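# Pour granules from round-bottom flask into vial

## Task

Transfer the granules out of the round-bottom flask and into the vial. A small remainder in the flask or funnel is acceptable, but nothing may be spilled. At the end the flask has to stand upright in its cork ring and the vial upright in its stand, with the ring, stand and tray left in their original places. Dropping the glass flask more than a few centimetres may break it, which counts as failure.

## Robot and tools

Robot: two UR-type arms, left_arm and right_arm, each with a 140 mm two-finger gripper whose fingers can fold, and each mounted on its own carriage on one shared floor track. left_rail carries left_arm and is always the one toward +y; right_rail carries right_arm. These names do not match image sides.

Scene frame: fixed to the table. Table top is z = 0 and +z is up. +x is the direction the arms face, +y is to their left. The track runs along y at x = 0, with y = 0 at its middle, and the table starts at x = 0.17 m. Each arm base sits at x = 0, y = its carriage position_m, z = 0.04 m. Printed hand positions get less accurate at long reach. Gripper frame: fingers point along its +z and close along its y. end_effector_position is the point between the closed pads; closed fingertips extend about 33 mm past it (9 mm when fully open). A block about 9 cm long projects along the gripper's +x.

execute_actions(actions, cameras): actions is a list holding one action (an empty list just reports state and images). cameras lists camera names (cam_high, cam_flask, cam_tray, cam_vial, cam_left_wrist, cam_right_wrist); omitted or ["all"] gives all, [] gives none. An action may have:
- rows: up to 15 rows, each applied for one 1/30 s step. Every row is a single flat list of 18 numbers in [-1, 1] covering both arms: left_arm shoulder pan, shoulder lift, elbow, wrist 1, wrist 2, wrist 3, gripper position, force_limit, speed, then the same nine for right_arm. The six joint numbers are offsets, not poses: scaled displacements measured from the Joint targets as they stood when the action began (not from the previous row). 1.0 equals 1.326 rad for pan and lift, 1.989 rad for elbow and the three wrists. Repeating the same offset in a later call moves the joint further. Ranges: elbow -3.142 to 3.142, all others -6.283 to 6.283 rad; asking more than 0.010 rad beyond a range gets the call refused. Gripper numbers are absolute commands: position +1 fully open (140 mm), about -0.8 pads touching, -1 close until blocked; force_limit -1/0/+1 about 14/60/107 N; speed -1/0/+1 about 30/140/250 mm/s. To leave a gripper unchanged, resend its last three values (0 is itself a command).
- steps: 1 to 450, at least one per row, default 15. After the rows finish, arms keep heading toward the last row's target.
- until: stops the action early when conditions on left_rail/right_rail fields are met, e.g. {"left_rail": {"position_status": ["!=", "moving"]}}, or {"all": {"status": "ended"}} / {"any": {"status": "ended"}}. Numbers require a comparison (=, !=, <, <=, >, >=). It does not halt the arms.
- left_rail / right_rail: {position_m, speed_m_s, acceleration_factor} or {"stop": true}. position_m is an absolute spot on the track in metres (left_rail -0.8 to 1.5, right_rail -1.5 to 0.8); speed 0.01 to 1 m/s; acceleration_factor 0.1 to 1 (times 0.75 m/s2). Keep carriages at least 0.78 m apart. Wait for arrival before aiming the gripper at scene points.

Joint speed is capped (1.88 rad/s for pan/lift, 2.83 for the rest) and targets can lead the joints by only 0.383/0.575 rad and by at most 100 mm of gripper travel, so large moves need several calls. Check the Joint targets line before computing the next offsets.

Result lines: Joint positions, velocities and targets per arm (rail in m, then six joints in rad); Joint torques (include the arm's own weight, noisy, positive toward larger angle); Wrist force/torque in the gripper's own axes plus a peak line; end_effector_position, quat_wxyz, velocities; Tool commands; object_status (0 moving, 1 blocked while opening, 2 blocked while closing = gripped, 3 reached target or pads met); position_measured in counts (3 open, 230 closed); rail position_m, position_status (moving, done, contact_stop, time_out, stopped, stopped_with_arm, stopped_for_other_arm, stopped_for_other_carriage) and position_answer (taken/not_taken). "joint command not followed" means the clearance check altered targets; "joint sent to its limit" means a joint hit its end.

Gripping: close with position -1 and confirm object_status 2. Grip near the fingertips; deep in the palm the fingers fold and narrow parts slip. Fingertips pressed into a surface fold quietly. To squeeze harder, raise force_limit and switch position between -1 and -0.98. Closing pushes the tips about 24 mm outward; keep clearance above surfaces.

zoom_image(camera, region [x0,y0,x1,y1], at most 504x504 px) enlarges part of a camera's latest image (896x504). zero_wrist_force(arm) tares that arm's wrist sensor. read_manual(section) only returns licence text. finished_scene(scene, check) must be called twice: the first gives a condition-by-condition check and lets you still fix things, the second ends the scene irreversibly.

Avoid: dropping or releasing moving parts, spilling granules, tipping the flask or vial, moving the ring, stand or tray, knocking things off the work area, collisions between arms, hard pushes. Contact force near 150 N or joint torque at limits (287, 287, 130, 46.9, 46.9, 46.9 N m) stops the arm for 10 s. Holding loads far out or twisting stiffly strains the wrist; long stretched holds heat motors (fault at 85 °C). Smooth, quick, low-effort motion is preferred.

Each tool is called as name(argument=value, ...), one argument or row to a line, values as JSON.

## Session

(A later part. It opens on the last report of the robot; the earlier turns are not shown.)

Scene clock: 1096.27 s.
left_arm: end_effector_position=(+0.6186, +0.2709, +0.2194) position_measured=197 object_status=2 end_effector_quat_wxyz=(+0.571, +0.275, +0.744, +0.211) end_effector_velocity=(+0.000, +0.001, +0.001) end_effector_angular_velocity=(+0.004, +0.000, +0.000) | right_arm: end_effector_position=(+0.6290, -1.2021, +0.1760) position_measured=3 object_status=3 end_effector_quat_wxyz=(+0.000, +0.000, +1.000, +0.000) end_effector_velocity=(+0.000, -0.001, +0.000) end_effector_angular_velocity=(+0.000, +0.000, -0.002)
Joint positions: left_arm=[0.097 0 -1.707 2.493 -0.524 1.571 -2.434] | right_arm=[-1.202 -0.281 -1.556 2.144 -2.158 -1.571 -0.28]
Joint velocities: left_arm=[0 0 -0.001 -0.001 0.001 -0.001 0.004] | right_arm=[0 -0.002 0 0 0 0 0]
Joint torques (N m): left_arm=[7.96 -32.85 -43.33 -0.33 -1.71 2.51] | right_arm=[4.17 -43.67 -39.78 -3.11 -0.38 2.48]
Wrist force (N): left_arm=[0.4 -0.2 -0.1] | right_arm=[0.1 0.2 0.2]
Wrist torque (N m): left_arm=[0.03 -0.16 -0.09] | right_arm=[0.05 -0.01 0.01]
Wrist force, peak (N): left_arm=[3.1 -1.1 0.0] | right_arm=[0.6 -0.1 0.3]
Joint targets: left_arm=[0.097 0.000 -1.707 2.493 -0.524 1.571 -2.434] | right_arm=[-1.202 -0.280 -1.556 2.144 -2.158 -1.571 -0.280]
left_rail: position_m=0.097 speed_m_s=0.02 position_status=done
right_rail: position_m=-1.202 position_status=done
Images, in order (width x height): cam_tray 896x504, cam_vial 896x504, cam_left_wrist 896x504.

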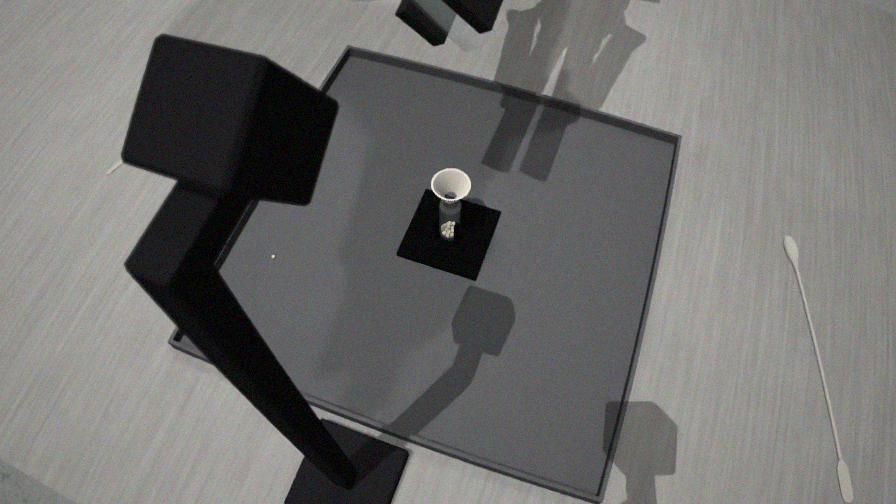

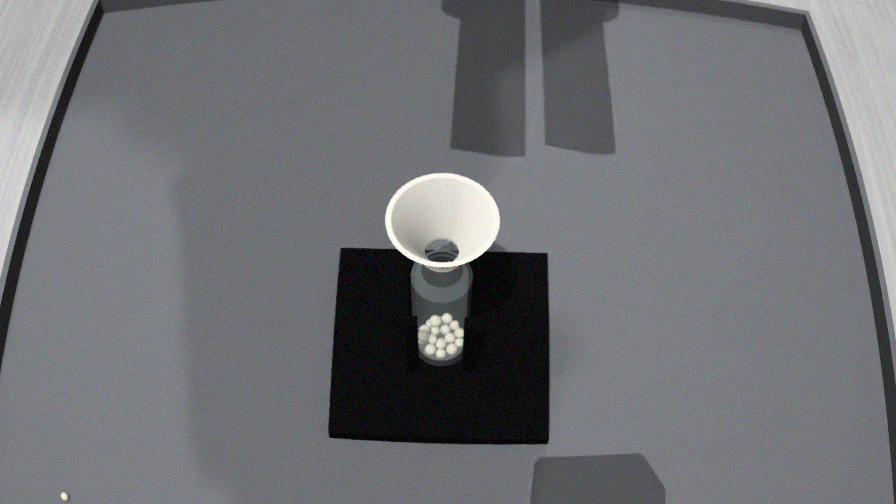

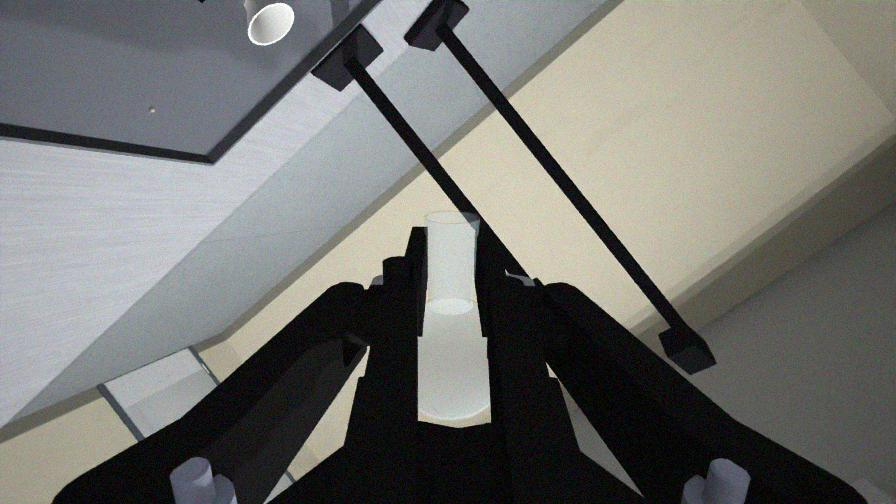

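execute_actions(
  actions=[],
  cameras=["cam_tray", "cam_flask"],
)

Scene clock: 1205.53 s.
left_arm: end_effector_position=(+0.6186, +0.2709, +0.2195) position_measured=197 object_status=2 end_effector_quat_wxyz=(+0.571, +0.275, +0.744, +0.211) end_effector_velocity=(+0.000, +0.000, +0.000) end_effector_angular_velocity=(+0.000, -0.001, +0.000) | right_arm: end_effector_position=(+0.6290, -1.2021, +0.1760) position_measured=3 object_status=3 end_effector_quat_wxyz=(+0.000, +0.000, +1.000, +0.000) end_effector_velocity=(+0.000, -0.001, -0.001) end_effector_angular_velocity=(+0.000, +0.001, -0.001)
Joint positions: left_arm=[0.097 0 -1.707 2.493 -0.524 1.571 -2.434] | right_arm=[-1.202 -0.281 -1.556 2.144 -2.158 -1.571 -0.28]
Joint velocities: left_arm=[0 0 0 0 0 0 0] | right_arm=[0 -0.001 0.001 0.001 0 0 0]
Joint torques (N m): left_arm=[7.72 -35.64 -36.22 -1.23 -1.66 2.76] | right_arm=[3.84 -42.99 -39.8 -3.03 -0.88 2.96]
Wrist force (N): left_arm=[0.4 -0.4 0.0] | right_arm=[0.2 0.3 0.2]
Wrist torque (N m): left_arm=[-0.02 -0.16 -0.09] | right_arm=[0.06 -0.04 0.00]
Wrist force, peak (N): left_arm=[0.8 -0.1 0.0] | right_arm=[0.5 0.6 0.3]
Joint targets: left_arm=[0.097 0.000 -1.707 2.493 -0.524 1.571 -2.434] | right_arm=[-1.202 -0.280 -1.556 2.144 -2.158 -1.571 -0.280]
Tool commands: left_gripper/position=-1.0 left_gripper/force_limit=-0.3 left_gripper/speed=-0.85 right_gripper/position=+1.0 right_gripper/force_limit=+1.0 right_gripper/speed=+1.0
left_rail: position_m=0.097 speed_m_s=0.02 position_status=done
right_rail: position_m=-1.202 position_status=done
Images, in order (width x height): cam_flask 896x504, cam_tray 896x504.

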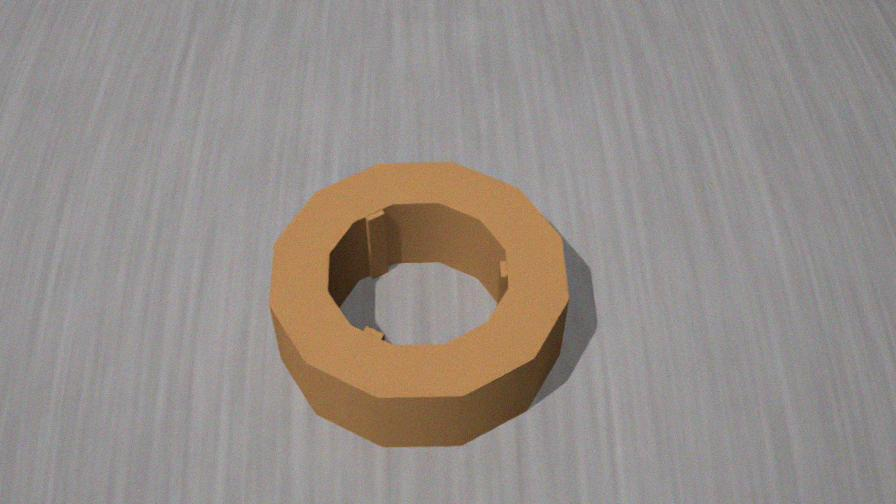

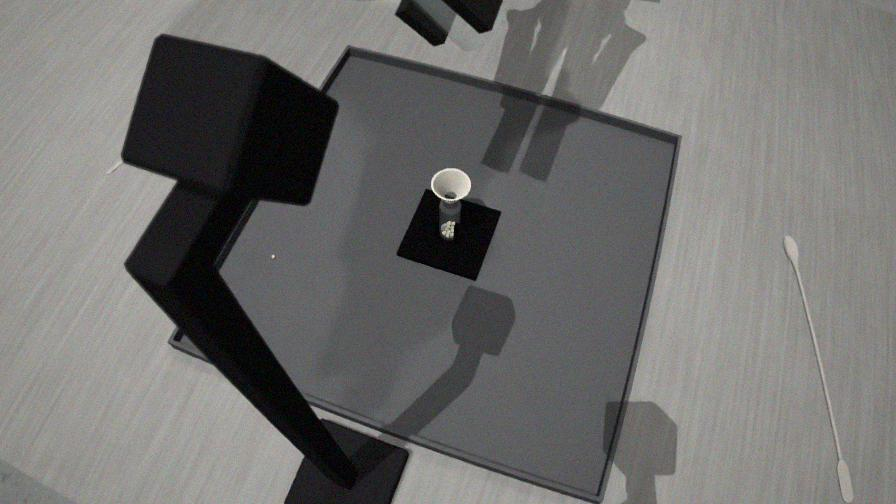

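execute_actions(
  actions=[
    {"left_rail": {"position_m": 0.7204, "speed_m_s": 0.7, "acceleration_factor": 0.8}, "steps": 80, "until": {"any": {"status": "ended"}}, "rows": [[0,0.00069,0.00016,-0.00098,0,0.010,-1,-0.3,-0.85,0,0,0,0,0,0,1,1,1],[0,0.00489,0.00116,-0.00695,0,0.035,-1,-0.3,-0.85,0,0,0,0,0,0,1,1,1],[0,0.01474,0.00351,-0.02095,0,0.075,-1,-0.3,-0.85,0,0,0,0,0,0,1,1,1],[0,0.03103,0.00738,-0.04411,0,0.121,-1,-0.3,-0.85,0,0,0,0,0,0,1,1,1],[0,0.05343,0.01271,-0.07595,0,0.168,-1,-0.3,-0.85,0,0,0,0,0,0,1,1,1],[0,0.08079,0.01922,-0.11485,0,0.215,-1,-0.3,-0.85,0,0,0,0,0,0,1,1,1],[0,0.11141,0.0265,-0.15838,0,0.262,-1,-0.3,-0.85,0,0,0,0,0,0,1,1,1],[0,0.14312,0.03405,-0.20347,0,0.309,-1,-0.3,-0.85,0,0,0,0,0,0,1,1,1],[0,0.17374,0.04133,-0.247,0,0.356,-1,-0.3,-0.85,0,0,0,0,0,0,1,1,1],[0,0.2011,0.04784,-0.2859,0,0.403,-1,-0.3,-0.85,0,0,0,0,0,0,1,1,1],[0,0.2235,0.05317,-0.31775,0,0.450,-1,-0.3,-0.85,0,0,0,0,0,0,1,1,1],[0,0.23979,0.05704,-0.3409,0,0.497,-1,-0.3,-0.85,0,0,0,0,0,0,1,1,1],[0,0.24964,0.05938,-0.35491,0,0.544,-1,-0.3,-0.85,0,0,0,0,0,0,1,1,1],[0,0.25384,0.06038,-0.36088,0,0.591,-1,-0.3,-0.85,0,0,0,0,0,0,1,1,1],[0,0.25453,0.060546,-0.361856,0,1.0,-1,-0.3,-0.85,0,0,0,0,0,0,1,1,1]]},
  ],
  cameras=["cam_flask", "cam_tray", "cam_left_wrist", "cam_vial"],
)

Scene clock: 1285.60 s.
left_arm: end_effector_position=(+0.6465, +0.8940, +0.1600) position_measured=197 object_status=2 end_effector_quat_wxyz=(+0.156, +0.690, +0.156, +0.690) end_effector_velocity=(+0.000, +0.001, +0.000) end_effector_angular_velocity=(+0.000, +0.000, -0.001) | right_arm: end_effector_position=(+0.6290, -1.2021, +0.1760) position_measured=3 object_status=3 end_effector_quat_wxyz=(+0.000, +0.000, +1.000, +0.000) end_effector_velocity=(+0.001, +0.000, +0.000) end_effector_angular_velocity=(+0.000, +0.000, +0.000)
Joint positions: left_arm=[0.72 0 -1.37 2.614 -1.244 1.571 -0.445] | right_arm=[-1.202 -0.281 -1.556 2.144 -2.158 -1.571 -0.28]
Joint velocities: left_arm=[0.001 0 0 0 0 0.001 0] | right_arm=[0 0.001 0.001 -0.001 0 0 0.001]
Joint torques (N m): left_arm=[6.59 -24.23 -9.4 -4.79 -1.65 3.07] | right_arm=[3.09 -47.02 -39.84 -3.3 -0.53 2.88]
Wrist force (N): left_arm=[-2.3 -1.0 0.4] | right_arm=[0.2 0.1 -0.1]
Wrist torque (N m): left_arm=[0.06 0.29 -0.05] | right_arm=[0.01 -0.04 0.01]
Wrist force, peak (N): left_arm=[-0.9 -3.5 0.9] | right_arm=[0.5 0.7 0.0]
Joint targets: left_arm=[0.720 0.000 -1.370 2.614 -1.244 1.571 -0.445] | right_arm=[-1.202 -0.280 -1.556 2.144 -2.158 -1.571 -0.280]
left_rail: position_m=0.720 speed_m_s=0.70 position_status=done
right_rail: position_m=-1.202 position_status=done
Images, in order (width x height): cam_flask 896x504, cam_tray 896x504, cam_vial 896x504, cam_left_wrist 896x504.

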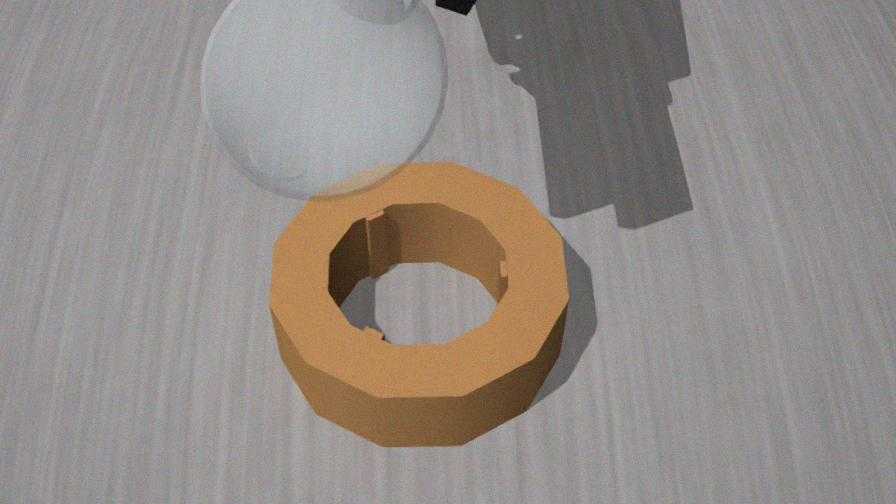

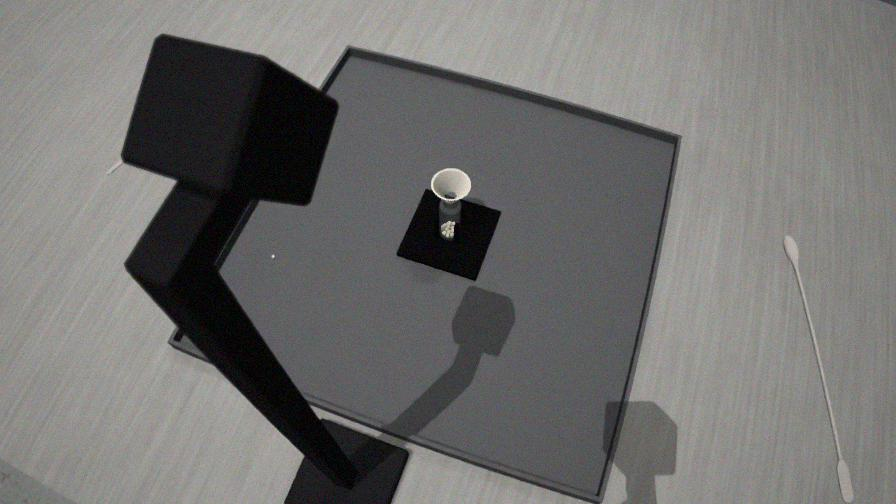

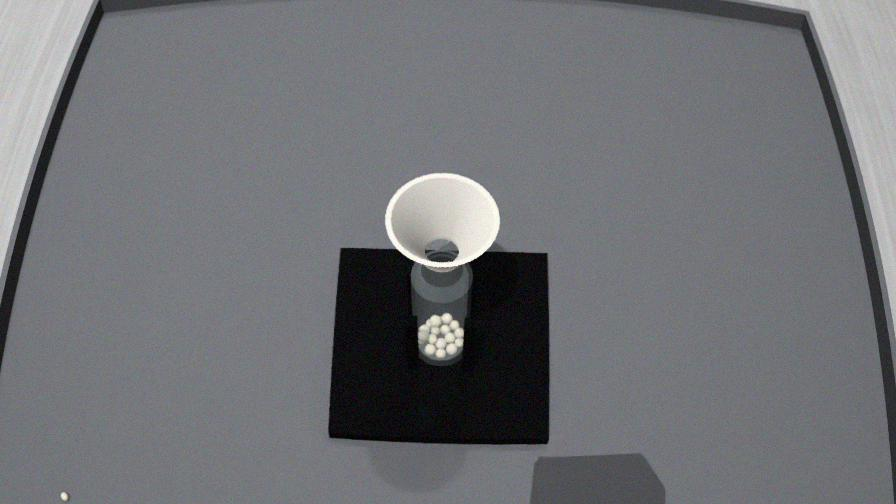

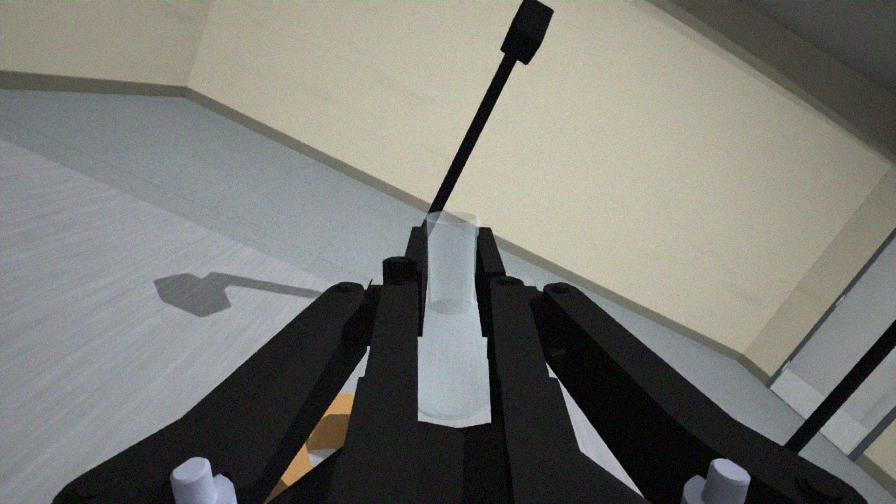

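execute_actions(
  actions=[
    {"steps": 22, "rows": [[0,0.00026,0.00001,-0.00019,0,0.002578,-1,-0.3,-0.85,0,0,0,0,0,0,1,1,1],[0,0.00186,0.00009,-0.00132,0,0.017081,-1,-0.3,-0.85,0,0,0,0,0,0,1,1,1],[0,0.0056,0.00026,-0.00399,0,0.046916,-1,-0.3,-0.85,0,0,0,0,0,0,1,1,1],[0,0.01179,0.00055,-0.00841,0,0.088675,-1,-0.3,-0.85,0,0,0,0,0,0,1,1,1],[0,0.0203,0.00095,-0.01448,0,0.134864,-1,-0.3,-0.85,0,0,0,0,0,0,1,1,1],[0,0.0307,0.00143,-0.0219,0,0.176623,-1,-0.3,-0.85,0,0,0,0,0,0,1,1,1],[0,0.04233,0.00197,-0.03019,0,0.206458,-1,-0.3,-0.85,0,0,0,0,0,0,1,1,1],[0,0.05438,0.00253,-0.03879,0,0.220961,-1,-0.3,-0.85,0,0,0,0,0,0,1,1,1],[0,0.06602,0.00308,-0.04709,0,0.223539,-1,-0.3,-0.85,0,0,0,0,0,0,1,1,1],[0,0.07642,0.00356,-0.05451,0,0.223539,-1,-0.3,-0.85,0,0,0,0,0,0,1,1,1],[0,0.08493,0.00396,-0.06058,0,0.223539,-1,-0.3,-0.85,0,0,0,0,0,0,1,1,1],[0,0.09112,0.00425,-0.06499,0,0.223539,-1,-0.3,-0.85,0,0,0,0,0,0,1,1,1],[0,0.09486,0.00442,-0.06766,0,0.223539,-1,-0.3,-0.85,0,0,0,0,0,0,1,1,1],[0,0.09645,0.0045,-0.0688,0,0.223539,-1,-0.3,-0.85,0,0,0,0,0,0,1,1,1],[0,0.09672,0.00451,-0.06899,0,0.223539,-1,-0.3,-0.85,0,0,0,0,0,0,1,1,1]]},
  ],
  cameras=["cam_flask", "cam_left_wrist"],
)

Scene clock: 1307.97 s.
left_arm: end_effector_position=(+0.6466, +0.8941, +0.1195) position_measured=197 object_status=2 end_effector_quat_wxyz=(+0.001, +0.707, +0.000, +0.707) end_effector_velocity=(+0.000, +0.000, -0.001) end_effector_angular_velocity=(+0.003, +0.000, +0.000) | right_arm: end_effector_position=(+0.6290, -1.2021, +0.1760) position_measured=3 object_status=3 end_effector_quat_wxyz=(+0.000, +0.000, +1.000, +0.000) end_effector_velocity=(+0.001, +0.000, +0.000) end_effector_angular_velocity=(+0.001, -0.001, +0.000)
Joint positions: left_arm=[0.72 0 -1.242 2.623 -1.381 1.571 -0.001] | right_arm=[-1.202 -0.281 -1.556 2.144 -2.158 -1.571 -0.281]
Joint velocities: left_arm=[0 0 0.002 0 -0.002 0 0.003] | right_arm=[0 0 0 -0.001 -0.001 0.001 0]
Joint torques (N m): left_arm=[7.59 -30.17 -0.91 -4.98 -1.34 1.96] | right_arm=[3.7 -44.88 -39.24 -3.63 -0.68 2.8]
Wrist force (N): left_arm=[-2.2 -1.4 0.9] | right_arm=[0.4 -0.2 0.2]
Wrist torque (N m): left_arm=[-0.13 0.23 -0.07] | right_arm=[-0.05 -0.07 0.00]
Wrist force, peak (N): left_arm=[-3.5 -1.2 0.7] | right_arm=[0.6 0.1 0.4]
Joint targets: left_arm=[0.720 0.000 -1.242 2.623 -1.381 1.571 0.000] | right_arm=[-1.202 -0.280 -1.556 2.144 -2.158 -1.571 -0.280]
left_rail: position_m=0.720 speed_m_s=0.70 position_status=done
right_rail: position_m=-1.202 position_status=done
Images, in order (width x height): cam_flask 896x504, cam_left_wrist 896x504.

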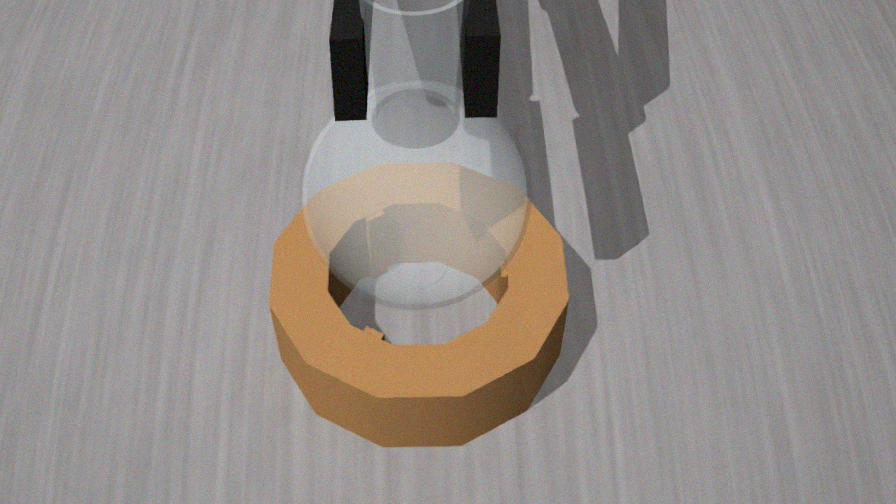

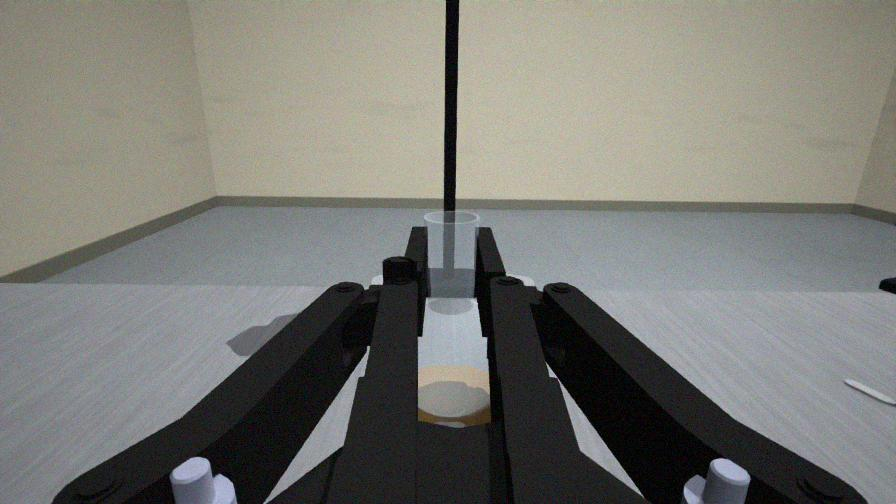

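execute_actions(
  actions=[
    {"steps": 20, "rows": [[0,0.00009,0,-0.00006,0,0,-1,-0.3,-0.85,0,0,0,0,0,0,1,1,1],[0,0.00067,0,-0.00045,0,0,-1,-0.3,-0.85,0,0,0,0,0,0,1,1,1],[0,0.00201,0.00001,-0.00135,0,0,-1,-0.3,-0.85,0,0,0,0,0,0,1,1,1],[0,0.00422,0.00002,-0.00284,0,0,-1,-0.3,-0.85,0,0,0,0,0,0,1,1,1],[0,0.00727,0.00004,-0.00489,0,0,-1,-0.3,-0.85,0,0,0,0,0,0,1,1,1],[0,0.011,0.00006,-0.00739,0,0,-1,-0.3,-0.85,0,0,0,0,0,0,1,1,1],[0,0.01516,0.00009,-0.0102,0,0,-1,-0.3,-0.85,0,0,0,0,0,0,1,1,1],[0,0.01948,0.00011,-0.0131,0,0,-1,-0.3,-0.85,0,0,0,0,0,0,1,1,1],[0,0.02365,0.00014,-0.0159,0,0,-1,-0.3,-0.85,0,0,0,0,0,0,1,1,1],[0,0.02737,0.00016,-0.01841,0,0,-1,-0.3,-0.85,0,0,0,0,0,0,1,1,1],[0,0.03042,0.00018,-0.02046,0,0,-1,-0.3,-0.85,0,0,0,0,0,0,1,1,1],[0,0.03264,0.00019,-0.02195,0,0,-1,-0.3,-0.85,0,0,0,0,0,0,1,1,1],[0,0.03398,0.0002,-0.02285,0,0,-1,-0.3,-0.85,0,0,0,0,0,0,1,1,1],[0,0.03455,0.0002,-0.02324,0,0,-1,-0.3,-0.85,0,0,0,0,0,0,1,1,1],[0,0.03464,0.0002,-0.0233,0,0,-1,-0.3,-0.85,0,0,0,0,0,0,1,1,1]]},
  ],
  cameras=["cam_flask"],
)

Scene clock: 1333.67 s.
left_arm: end_effector_position=(+0.6468, +0.8941, +0.1054) position_measured=197 object_status=2 end_effector_quat_wxyz=(+0.000, +0.707, +0.000, +0.707) end_effector_velocity=(+0.000, -0.001, -0.001) end_effector_angular_velocity=(-0.001, +0.000, -0.001) | right_arm: end_effector_position=(+0.6290, -1.2021, +0.1760) position_measured=3 object_status=3 end_effector_quat_wxyz=(+0.000, +0.000, +1.000, +0.000) end_effector_velocity=(+0.000, +0.000, +0.000) end_effector_angular_velocity=(-0.002, +0.000, +0.000)
Joint positions: left_arm=[0.72 0 -1.196 2.623 -1.427 1.571 0] | right_arm=[-1.202 -0.281 -1.556 2.144 -2.158 -1.571 -0.281]
Joint velocities: left_arm=[0 0 0.003 0 -0.003 0.001 -0.001] | right_arm=[0 0 -0.001 0 0 -0.002 0]
Joint torques (N m): left_arm=[7.79 -31.93 0.79 -5.01 -1.72 2.94] | right_arm=[3.02 -44.13 -40.54 -3.45 -0.46 2.75]
Wrist force (N): left_arm=[-2.1 -1.2 0.9] | right_arm=[0.3 0.2 0.1]
Wrist torque (N m): left_arm=[-0.08 0.20 -0.09] | right_arm=[0.04 -0.06 0.01]
Wrist force, peak (N): left_arm=[-2.9 -1.3 1.0] | right_arm=[0.6 0.4 0.2]
Joint targets: left_arm=[0.720 0.000 -1.196 2.623 -1.427 1.571 0.000] | right_arm=[-1.202 -0.280 -1.556 2.144 -2.158 -1.571 -0.280]
left_rail: position_m=0.720 speed_m_s=0.70 position_status=done
right_rail: position_m=-1.202 position_status=done
Images, in order (width x height): cam_flask 896x504.

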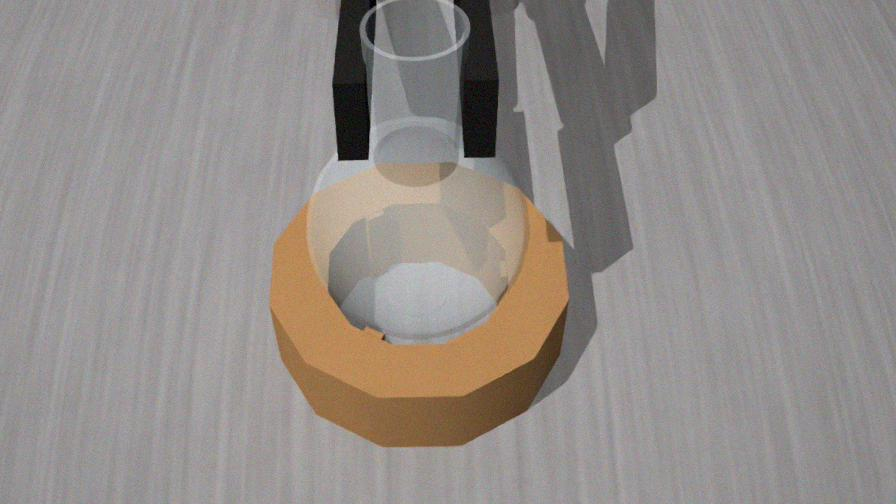

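execute_actions(
  actions=[
    {"steps": 10, "rows": [[0,0.0004,0,-0.00026,0,0,-1,-0.3,-0.85,0,0,0,0,0,0,1,1,1],[0,0.00095,0,-0.00064,0,0,-1,-0.3,-0.85,0,0,0,0,0,0,1,1,1],[0,0.00155,0,-0.00104,0,0,-1,-0.3,-0.85,0,0,0,0,0,0,1,1,1],[0,0.00197,0,-0.00132,0,0,-1,-0.3,-0.85,0,0,0,0,0,0,1,1,1]]},
  ],
  cameras=[],
)

Scene clock: 1341.97 s.
left_arm: end_effector_position=(+0.6469, +0.8941, +0.1046) position_measured=197 object_status=2 end_effector_quat_wxyz=(+0.000, +0.707, +0.000, +0.707) end_effector_velocity=(+0.001, -0.001, +0.000) end_effector_angular_velocity=(+0.001, -0.001, -0.001) | right_arm: end_effector_position=(+0.6290, -1.2021, +0.1760) position_measured=3 object_status=3 end_effector_quat_wxyz=(+0.000, +0.000, +1.000, +0.000) end_effector_velocity=(+0.001, -0.001, +0.001) end_effector_angular_velocity=(+0.001, -0.002, -0.001)
Joint positions: left_arm=[0.72 0 -1.193 2.623 -1.43 1.571 0] | right_arm=[-1.202 -0.281 -1.556 2.144 -2.158 -1.571 -0.28]
Joint velocities: left_arm=[0 -0.001 0.001 -0.001 -0.001 0 0.001] | right_arm=[0 -0.001 0 -0.001 0 0.001 0]
Joint torques (N m): left_arm=[7.08 -30.63 -9.56 -3.63 -1.54 2.81] | right_arm=[2.93 -43.94 -40.25 -3.76 -0.71 3.11]
Wrist force (N): left_arm=[0.4 -1.2 0.8] | right_arm=[0.0 0.0 0.0]
Wrist torque (N m): left_arm=[-0.11 0.33 -0.08] | right_arm=[0.01 0.01 0.00]
Wrist force, peak (N): left_arm=[-2.9 -1.5 0.5] | right_arm=[0.6 0.0 0.4]
Joint targets: left_arm=[0.720 0.000 -1.193 2.623 -1.430 1.571 0.000] | right_arm=[-1.202 -0.280 -1.556 2.144 -2.158 -1.571 -0.280]
left_rail: position_m=0.720 speed_m_s=0.70 position_status=done
right_rail: position_m=-1.202 position_status=done
No camera images: "cameras" was empty.

execute_actions(
  actions=[
    {"steps": 24, "rows": [[0,0,0,0,0,0,0.2,-0.3,-0.6,0,0,0,0,0,0,1,1,1]]},
  ],
  cameras=["cam_flask"],
)

Scene clock: 1349.53 s.
left_arm: end_effector_position=(+0.6469, +0.8941, +0.1045) position_measured=104 object_status=3 end_effector_quat_wxyz=(+0.000, +0.707, +0.000, +0.707) end_effector_velocity=(-0.001, +0.000, +0.000) end_effector_angular_velocity=(-0.001, +0.001, -0.001) | right_arm: end_effector_position=(+0.6290, -1.2021, +0.1760) position_measured=3 object_status=3 end_effector_quat_wxyz=(+0.000, +0.000, +1.000, +0.000) end_effector_velocity=(-0.001, -0.001, -0.001) end_effector_angular_velocity=(+0.000, +0.001, +0.000)
Joint positions: left_arm=[0.72 0 -1.193 2.623 -1.43 1.571 0] | right_arm=[-1.202 -0.281 -1.556 2.144 -2.158 -1.571 -0.28]
Joint velocities: left_arm=[0 0 0 0.001 0 0.001 -0.001] | right_arm=[0 -0.001 0 0.001 0.001 0 -0.001]
Joint torques (N m): left_arm=[7.38 -36.92 -15.93 -2.58 -1.68 2.9] | right_arm=[3.29 -44.76 -40.21 -3.34 -0.93 2.43]
Wrist force (N): left_arm=[-1.8 -1.3 0.7] | right_arm=[0.1 0.3 -0.2]
Wrist torque (N m): left_arm=[-0.11 0.26 -0.08] | right_arm=[0.07 -0.02 0.00]
Wrist force, peak (N): left_arm=[-2.2 -1.3 0.8] | right_arm=[0.1 0.4 0.6]
Joint targets: left_arm=[0.720 0.000 -1.193 2.623 -1.430 1.571 0.000] | right_arm=[-1.202 -0.280 -1.556 2.144 -2.158 -1.571 -0.280]
left_rail: position_m=0.720 speed_m_s=0.70 position_status=done
right_rail: position_m=-1.202 position_status=done
Images, in order (width x height): cam_flask 896x504.

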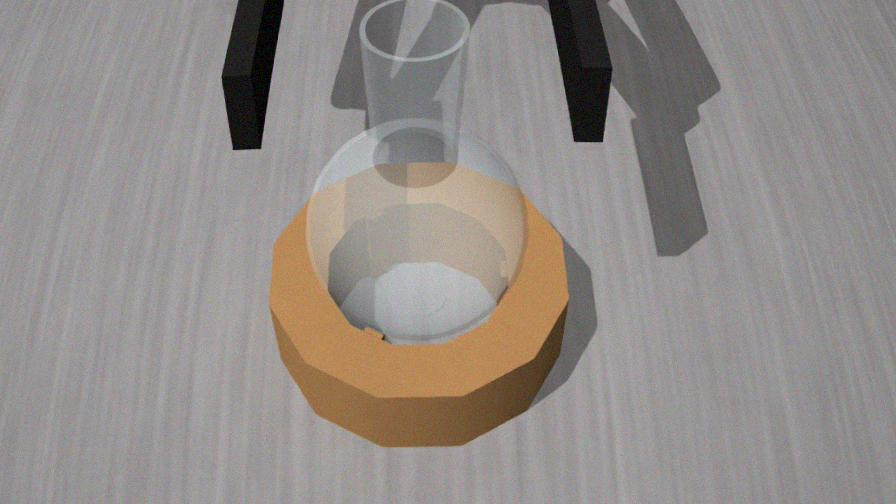

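zoom_image(
  camera="cam_flask",
  region=[260, 0, 580, 360],
)

Scaled by 1.400 from the camera's 896x504 image, which has a finer 1280x720 frame.

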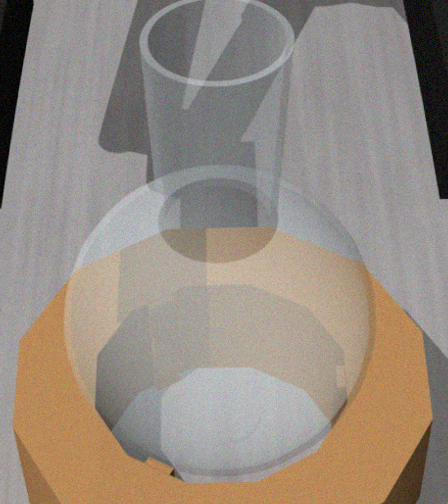

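execute_actions(
  actions=[
    {"steps": 20, "rows": [[0,-0.00535,0,0.00356,0,0,0.2,-0.3,-0.6,0,0,0,0,0,0,1,1,1],[0,-0.01961,0,0.01307,0,0,0.2,-0.3,-0.6,0,0,0,0,0,0,1,1,1],[0,-0.04278,0,0.02852,0,0,0.2,-0.3,-0.6,0,0,0,0,0,0,1,1,1],[0,-0.07398,0,0.04932,0,0,0.2,-0.3,-0.6,0,0,0,0,0,0,1,1,1],[0,-0.11141,0,0.07427,0,0,0.2,-0.3,-0.6,0,0,0,0,0,0,1,1,1],[0,-0.1533,0,0.1022,0,0,0.2,-0.3,-0.6,0,0,0,0,0,0,1,1,1],[0,-0.19786,0,0.13191,0,0,0.2,-0.3,-0.6,0,0,0,0,0,0,1,1,1],[0,-0.24332,0,0.16221,0,0,0.2,-0.3,-0.6,0,0,0,0,0,0,1,1,1],[0,-0.28788,0,0.19192,0,0,0.2,-0.3,-0.6,0,0,0,0,0,0,1,1,1],[0,-0.32977,0,0.21985,0,0,0.2,-0.3,-0.6,0,0,0,0,0,0,1,1,1],[0,-0.36721,0,0.2448,0,0,0.2,-0.3,-0.6,0,0,0,0,0,0,1,1,1],[0,-0.3984,0,0.2656,0,0,0.2,-0.3,-0.6,0,0,0,0,0,0,1,1,1],[0,-0.42158,0,0.28105,0,0,0.2,-0.3,-0.6,0,0,0,0,0,0,1,1,1],[0,-0.43584,0,0.29056,0,0,0.2,-0.3,-0.6,0,0,0,0,0,0,1,1,1],[0,-0.44118,0,0.29412,0,0,0.2,-0.3,-0.6,0,0,0,0,0,0,1,1,1]]},
  ],
  cameras=["cam_flask", "cam_high", "cam_left_wrist"],
)

Scene clock: 1910.77 s.
left_arm: end_effector_position=(+0.5941, +0.8941, +0.2729) position_measured=104 object_status=3 end_effector_quat_wxyz=(+0.000, +0.707, +0.000, +0.707) end_effector_velocity=(+0.000, +0.000, +0.001) end_effector_angular_velocity=(+0.001, +0.000, -0.001) | right_arm: end_effector_position=(+0.6290, -1.2021, +0.1760) position_measured=3 object_status=3 end_effector_quat_wxyz=(+0.000, +0.000, +1.000, +0.000) end_effector_velocity=(-0.001, +0.001, -0.001) end_effector_angular_velocity=(-0.001, +0.003, +0.002)
Joint positions: left_arm=[0.72 0 -1.778 2.623 -0.846 1.571 0] | right_arm=[-1.202 -0.281 -1.556 2.144 -2.158 -1.571 -0.281]
Joint velocities: left_arm=[0 -0.001 -0.003 0 0.003 0 0.001] | right_arm=[0 0.001 0.001 0.001 0.001 -0.001 0]
Joint torques (N m): left_arm=[5.16 -20.16 -28.03 -1.66 -1.69 2.88] | right_arm=[2.97 -48.13 -39.79 -3.42 -0.49 2.65]
Wrist force (N): left_arm=[-1.4 -1.2 1.0] | right_arm=[0.4 0.3 0.1]
Wrist torque (N m): left_arm=[-0.07 0.21 -0.05] | right_arm=[0.06 -0.08 0.01]
Wrist force, peak (N): left_arm=[-5.5 -1.1 1.1] | right_arm=[0.7 0.3 0.4]
Joint targets: left_arm=[0.720 0.000 -1.778 2.623 -0.845 1.571 0.000] | right_arm=[-1.202 -0.280 -1.556 2.144 -2.158 -1.571 -0.280]
left_rail: position_m=0.720 speed_m_s=0.70 position_status=done
right_rail: position_m=-1.202 position_status=done
Images, in order (width x height): cam_high 896x504, cam_flask 896x504, cam_left_wrist 896x504.

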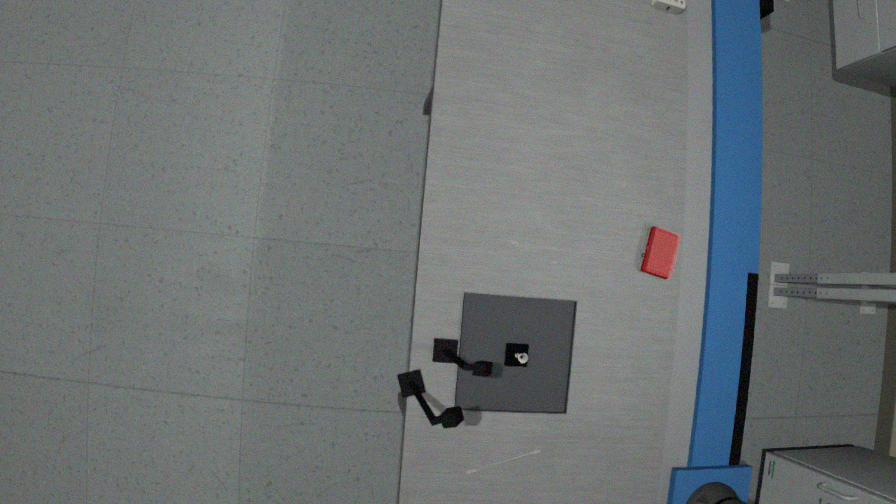

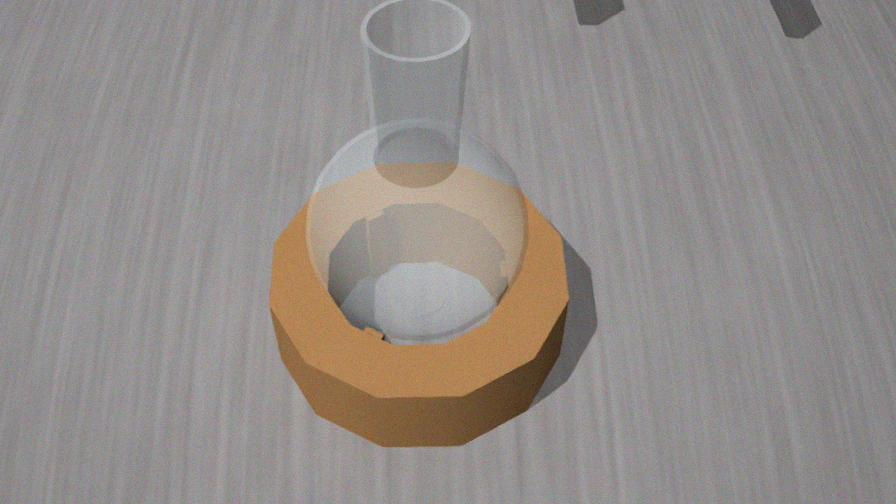

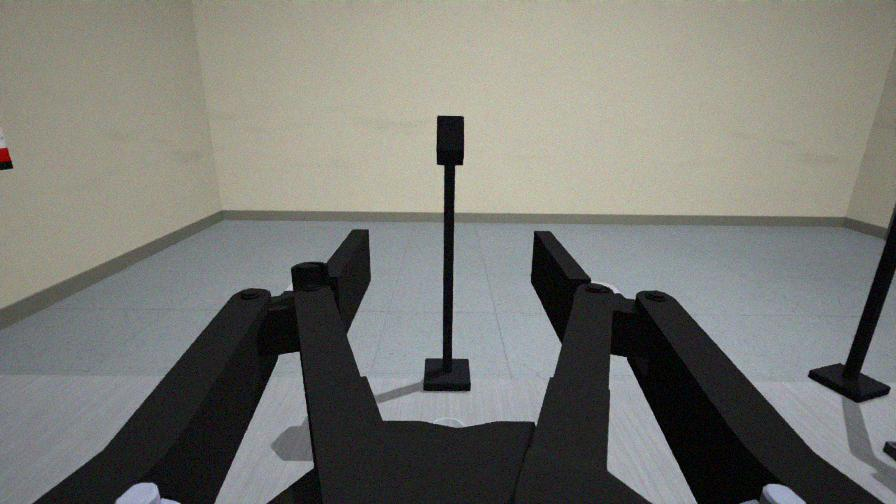

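execute_actions(
  actions=[
    {"left_rail": {"position_m": 0.364, "speed_m_s": 0.7, "acceleration_factor": 0.9}, "steps": 80, "until": {"any": {"status": "ended"}}, "rows": [[-0.00071,0.00099,-0.00117,0.00288,0,0.00237,-1,-1,-0.5,0,0,0,0,0,0,1,1,1],[-0.00505,0.00396,-0.00469,0.01153,0,0.00948,-1,-1,-0.5,0,0,0,0,0,0,1,1,1],[-0.01524,0.00924,-0.01094,0.0269,0,0.02211,-1,-1,-0.5,0,0,0,0,0,0,1,1,1],[-0.03209,0.01749,-0.02071,0.05091,0,0.04186,-1,-1,-0.5,0,0,0,0,0,0,1,1,1],[-0.05526,0.02871,-0.034,0.08357,0,0.06871,-1,-1,-0.5,0,0,0,0,0,0,1,1,1],[-0.08355,0.04224,-0.05002,0.12295,0,0.10109,-1,-1,-0.5,0,0,0,0,0,0,1,1,1],[-0.11522,0.05742,-0.068,0.16714,0,0.13742,-1,-1,-0.5,0,0,0,0,0,0,1,1,1],[-0.14802,0.07326,-0.08676,0.21325,0,0.17532,-1,-1,-0.5,0,0,0,0,0,0,1,1,1],[-0.17969,0.0891,-0.10552,0.25935,0,0.21323,-1,-1,-0.5,0,0,0,0,0,0,1,1,1],[-0.20799,0.10494,-0.12428,0.30546,0,0.25114,-1,-1,-0.5,0,0,0,0,0,0,1,1,1],[-0.23116,0.12078,-0.14304,0.35157,0,0.28905,-1,-1,-0.5,0,0,0,0,0,0,1,1,1],[-0.248,0.13662,-0.1618,0.39768,0,0.32695,-1,-1,-0.5,0,0,0,0,0,0,1,1,1],[-0.25819,0.15246,-0.18056,0.44378,0,0.36486,-1,-1,-0.5,0,0,0,0,0,0,1,1,1],[-0.26254,0.1683,-0.19932,0.48989,0,0.40277,-1,-1,-0.5,0,0,0,0,0,0,1,1,1],[-0.263248,0.330005,-0.390816,0.960568,0,0.789742,-1,-1,-0.5,0,0,0,0,0,0,1,1,1]]},
  ],
  cameras=["cam_left_wrist", "cam_tray", "cam_high", "cam_vial"],
)

Scene clock: 2019.03 s.
left_arm: end_effector_position=(+0.5485, +0.3493, +0.1998) position_measured=231 object_status=3 end_effector_quat_wxyz=(+0.000, -0.574, +0.819, +0.000) end_effector_velocity=(-0.001, +0.000, +0.000) end_effector_angular_velocity=(+0.001, +0.003, -0.003) | right_arm: end_effector_position=(+0.6290, -1.2021, +0.1760) position_measured=3 object_status=3 end_effector_quat_wxyz=(+0.000, +0.000, +1.000, +0.000) end_effector_velocity=(+0.001, +0.000, +0.001) end_effector_angular_velocity=(-0.001, -0.004, +0.000)
Joint positions: left_arm=[0.364 -0.349 -1.34 1.846 1.065 1.571 1.57] | right_arm=[-1.202 -0.281 -1.556 2.144 -2.158 -1.571 -0.28]
Joint velocities: left_arm=[0 0 0 0 0.004 0 0.003] | right_arm=[0 0 -0.001 -0.001 -0.002 0 0]
Joint torques (N m): left_arm=[-11.21 -46.13 -44.49 6.57 2.06 2.57] | right_arm=[2.54 -45.77 -39.93 -4.05 -0.78 2.6]
Wrist force (N): left_arm=[-0.7 -0.6 -0.1] | right_arm=[0.2 -0.1 0.2]
Wrist torque (N m): left_arm=[-0.19 0.11 0.07] | right_arm=[-0.03 -0.03 0.01]
Wrist force, peak (N): left_arm=[8.3 -6.1 8.5] | right_arm=[0.4 0.4 0.3]
Joint targets: left_arm=[0.364 -0.350 -1.340 1.846 1.065 1.571 1.570] | right_arm=[-1.202 -0.280 -1.556 2.144 -2.158 -1.571 -0.280]
left_rail: position_m=0.364 speed_m_s=0.70 position_status=done
right_rail: position_m=-1.202 position_status=done
Images, in order (width x height): cam_high 896x504, cam_tray 896x504, cam_vial 896x504, cam_left_wrist 896x504.

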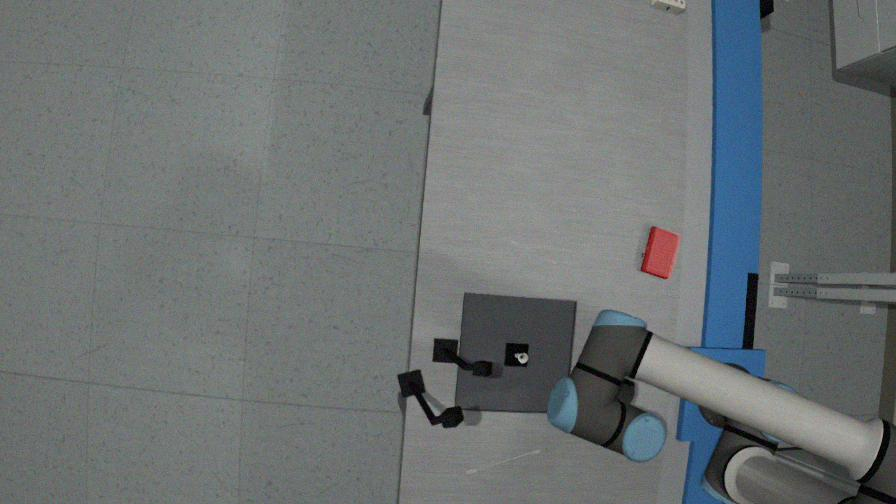

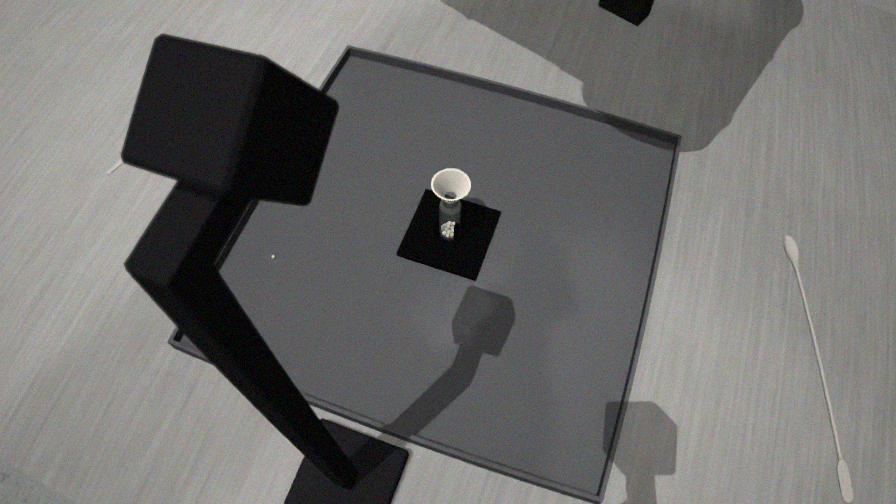

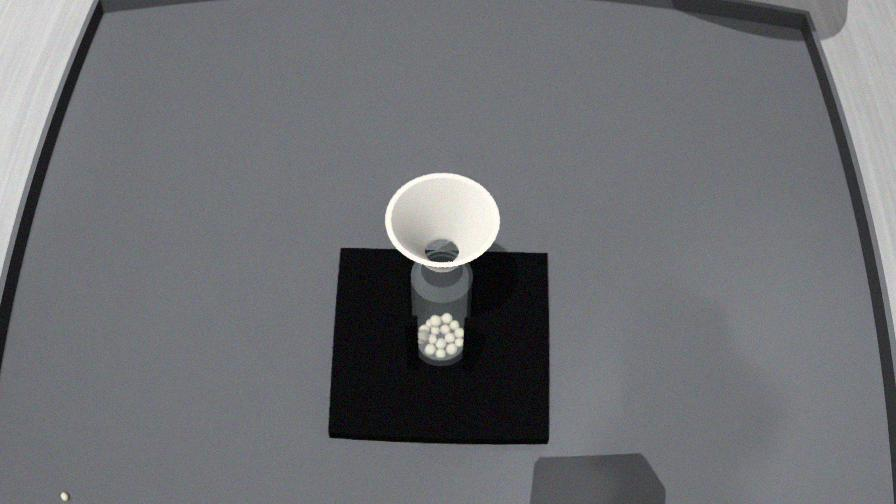

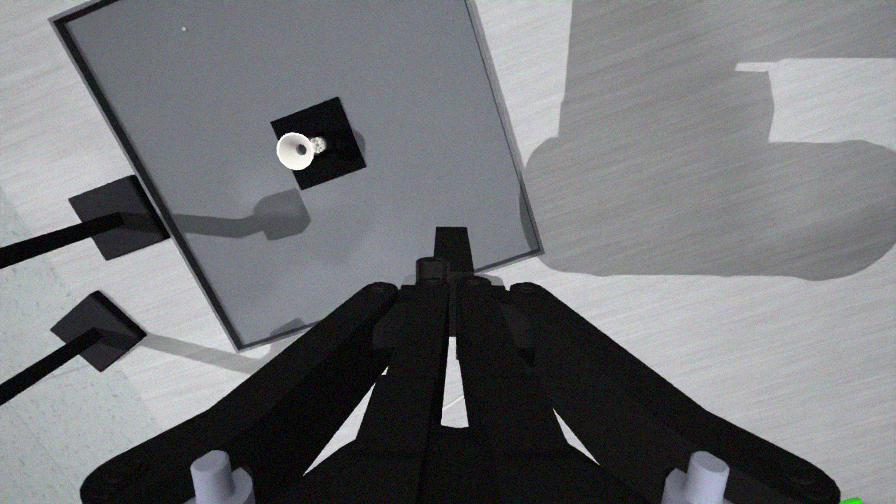

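zoom_image(
  camera="cam_left_wrist",
  region=[150, 0, 370, 200],
)

zoom_image(
  camera="cam_left_wrist",
  region=[40, 0, 560, 300],
)

Scaled by 2.291 from the camera's 896x504 image, which has a finer 1280x720 frame.

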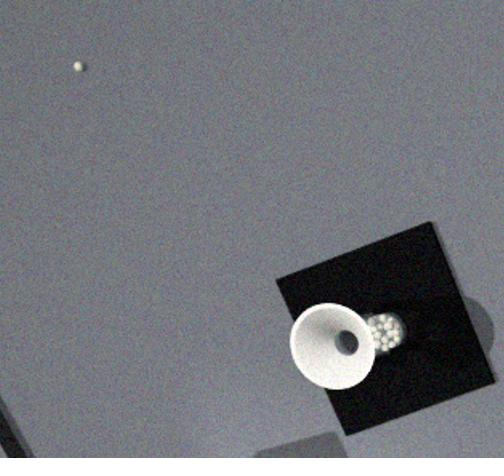

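Region (40, 0, 560, 300) is 520x300 pixels. A region can be at most 504 by 504 pixels.

execute_actions(
  actions=[
    {"steps": 20, "rows": [[-0.00029,0.00071,-0.00043,-0.00004,0,0,-1,-1,-0.5,0,0,0,0,0,0,1,1,1],[-0.00203,0.00508,-0.00309,-0.0003,0,0,-1,-1,-0.5,0,0,0,0,0,0,1,1,1],[-0.00612,0.01533,-0.0093,-0.00092,0,0,-1,-1,-0.5,0,0,0,0,0,0,1,1,1],[-0.01288,0.03228,-0.01959,-0.00193,0,0,-1,-1,-0.5,0,0,0,0,0,0,1,1,1],[-0.02218,0.05558,-0.03373,-0.00333,0,0,-1,-1,-0.5,0,0,0,0,0,0,1,1,1],[-0.03354,0.08405,-0.051,-0.00503,0,0,-1,-1,-0.5,0,0,0,0,0,0,1,1,1],[-0.04625,0.1159,-0.07034,-0.00693,0,0,-1,-1,-0.5,0,0,0,0,0,0,1,1,1],[-0.05941,0.1489,-0.09036,-0.00891,0,0,-1,-1,-0.5,0,0,0,0,0,0,1,1,1],[-0.07213,0.18075,-0.10969,-0.01081,0,0,-1,-1,-0.5,0,0,0,0,0,0,1,1,1],[-0.08348,0.20922,-0.12697,-0.01252,0,0,-1,-1,-0.5,0,0,0,0,0,0,1,1,1],[-0.09278,0.23252,-0.14111,-0.01391,0,0,-1,-1,-0.5,0,0,0,0,0,0,1,1,1],[-0.09955,0.24947,-0.15139,-0.01492,0,0,-1,-1,-0.5,0,0,0,0,0,0,1,1,1],[-0.10363,0.25972,-0.15761,-0.01554,0,0,-1,-1,-0.5,0,0,0,0,0,0,1,1,1],[-0.10538,0.26409,-0.16026,-0.0158,0,0,-1,-1,-0.5,0,0,0,0,0,0,1,1,1],[-0.10566,0.2648,-0.1607,-0.01584,0,0,-1,-1,-0.5,0,0,0,0,0,0,1,1,1]]},
  ],
  cameras=["cam_left_wrist", "cam_tray", "cam_vial"],
)

Scene clock: 2117.60 s.
left_arm: end_effector_position=(+0.7065, +0.1848, +0.0999) position_measured=231 object_status=3 end_effector_quat_wxyz=(+0.000, -0.515, +0.857, +0.000) end_effector_velocity=(+0.001, -0.002, -0.001) end_effector_angular_velocity=(-0.001, +0.000, +0.000) | right_arm: end_effector_position=(+0.6290, -1.2021, +0.1760) position_measured=3 object_status=3 end_effector_quat_wxyz=(+0.000, +0.000, +1.000, +0.000) end_effector_velocity=(+0.000, +0.000, +0.001) end_effector_angular_velocity=(-0.001, -0.001, +0.000)
Joint positions: left_arm=[0.364 -0.489 -0.99 1.527 1.034 1.571 1.57] | right_arm=[-1.202 -0.281 -1.556 2.144 -2.158 -1.571 -0.281]
Joint velocities: left_arm=[0 -0.001 0.003 -0.003 -0.001 0.001 -0.001] | right_arm=[0 0 -0.001 0 0 -0.001 0.001]
Joint torques (N m): left_arm=[-7.77 -76.52 -46.37 3.02 2.3 2.82] | right_arm=[4.02 -42.82 -39.76 -3.7 -1.16 2.87]
Wrist force (N): left_arm=[-0.7 -0.6 -0.1] | right_arm=[0.2 0.1 -0.1]
Wrist torque (N m): left_arm=[-0.16 0.18 0.10] | right_arm=[0.02 -0.03 0.01]
Wrist force, peak (N): left_arm=[-2.9 4.6 -1.9] | right_arm=[0.4 0.3 -0.4]
Joint targets: left_arm=[0.364 -0.490 -0.989 1.526 1.034 1.571 1.570] | right_arm=[-1.202 -0.280 -1.556 2.144 -2.158 -1.571 -0.280]
left_rail: position_m=0.364 speed_m_s=0.70 position_status=done
right_rail: position_m=-1.202 position_status=done
Images, in order (width x height): cam_tray 896x504, cam_vial 896x504, cam_left_wrist 896x504.

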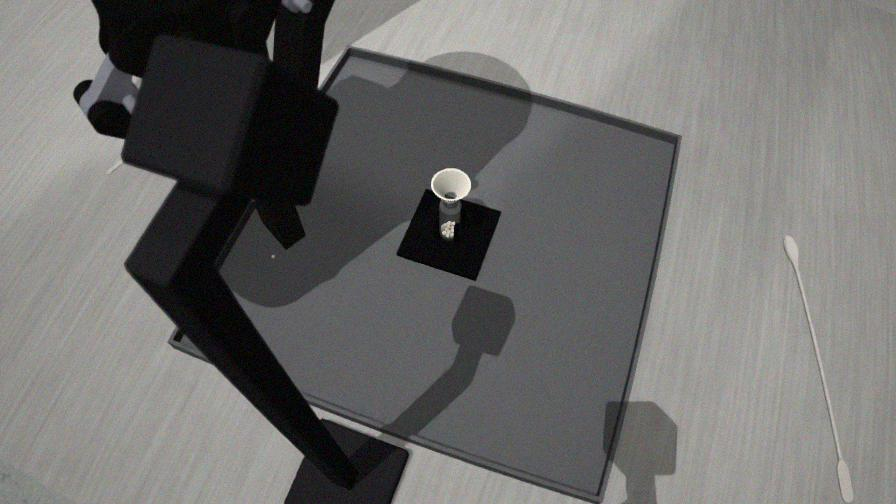

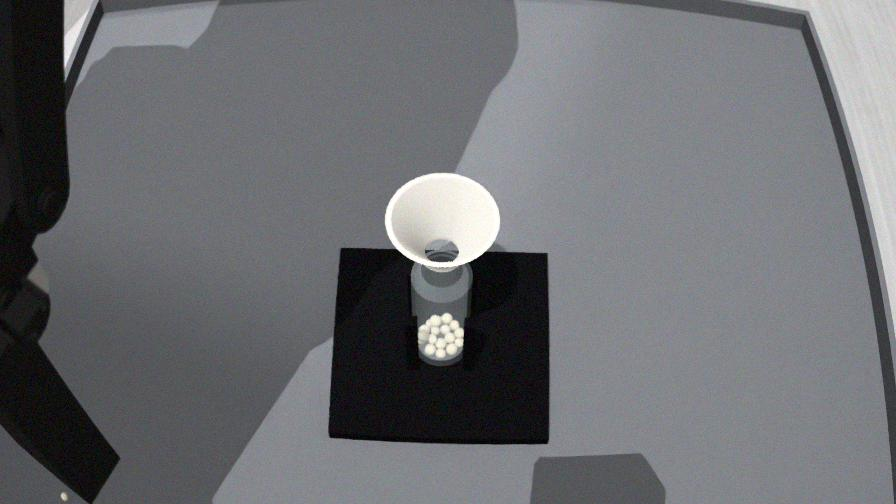

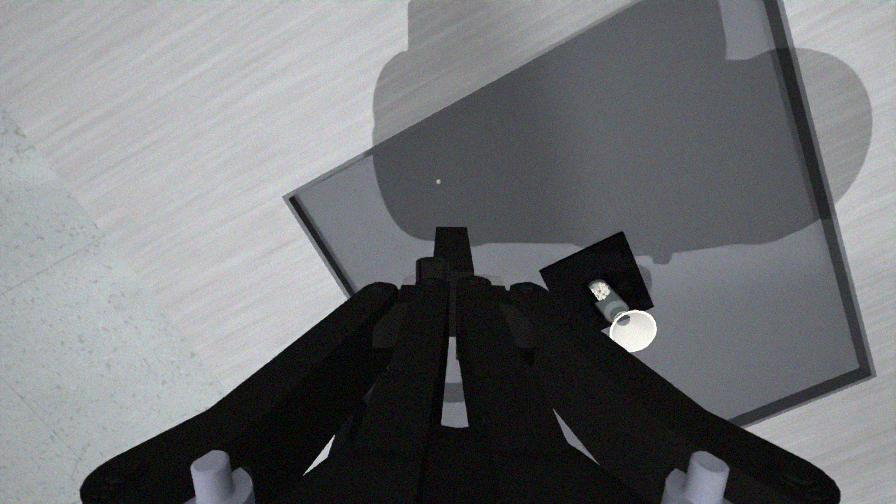

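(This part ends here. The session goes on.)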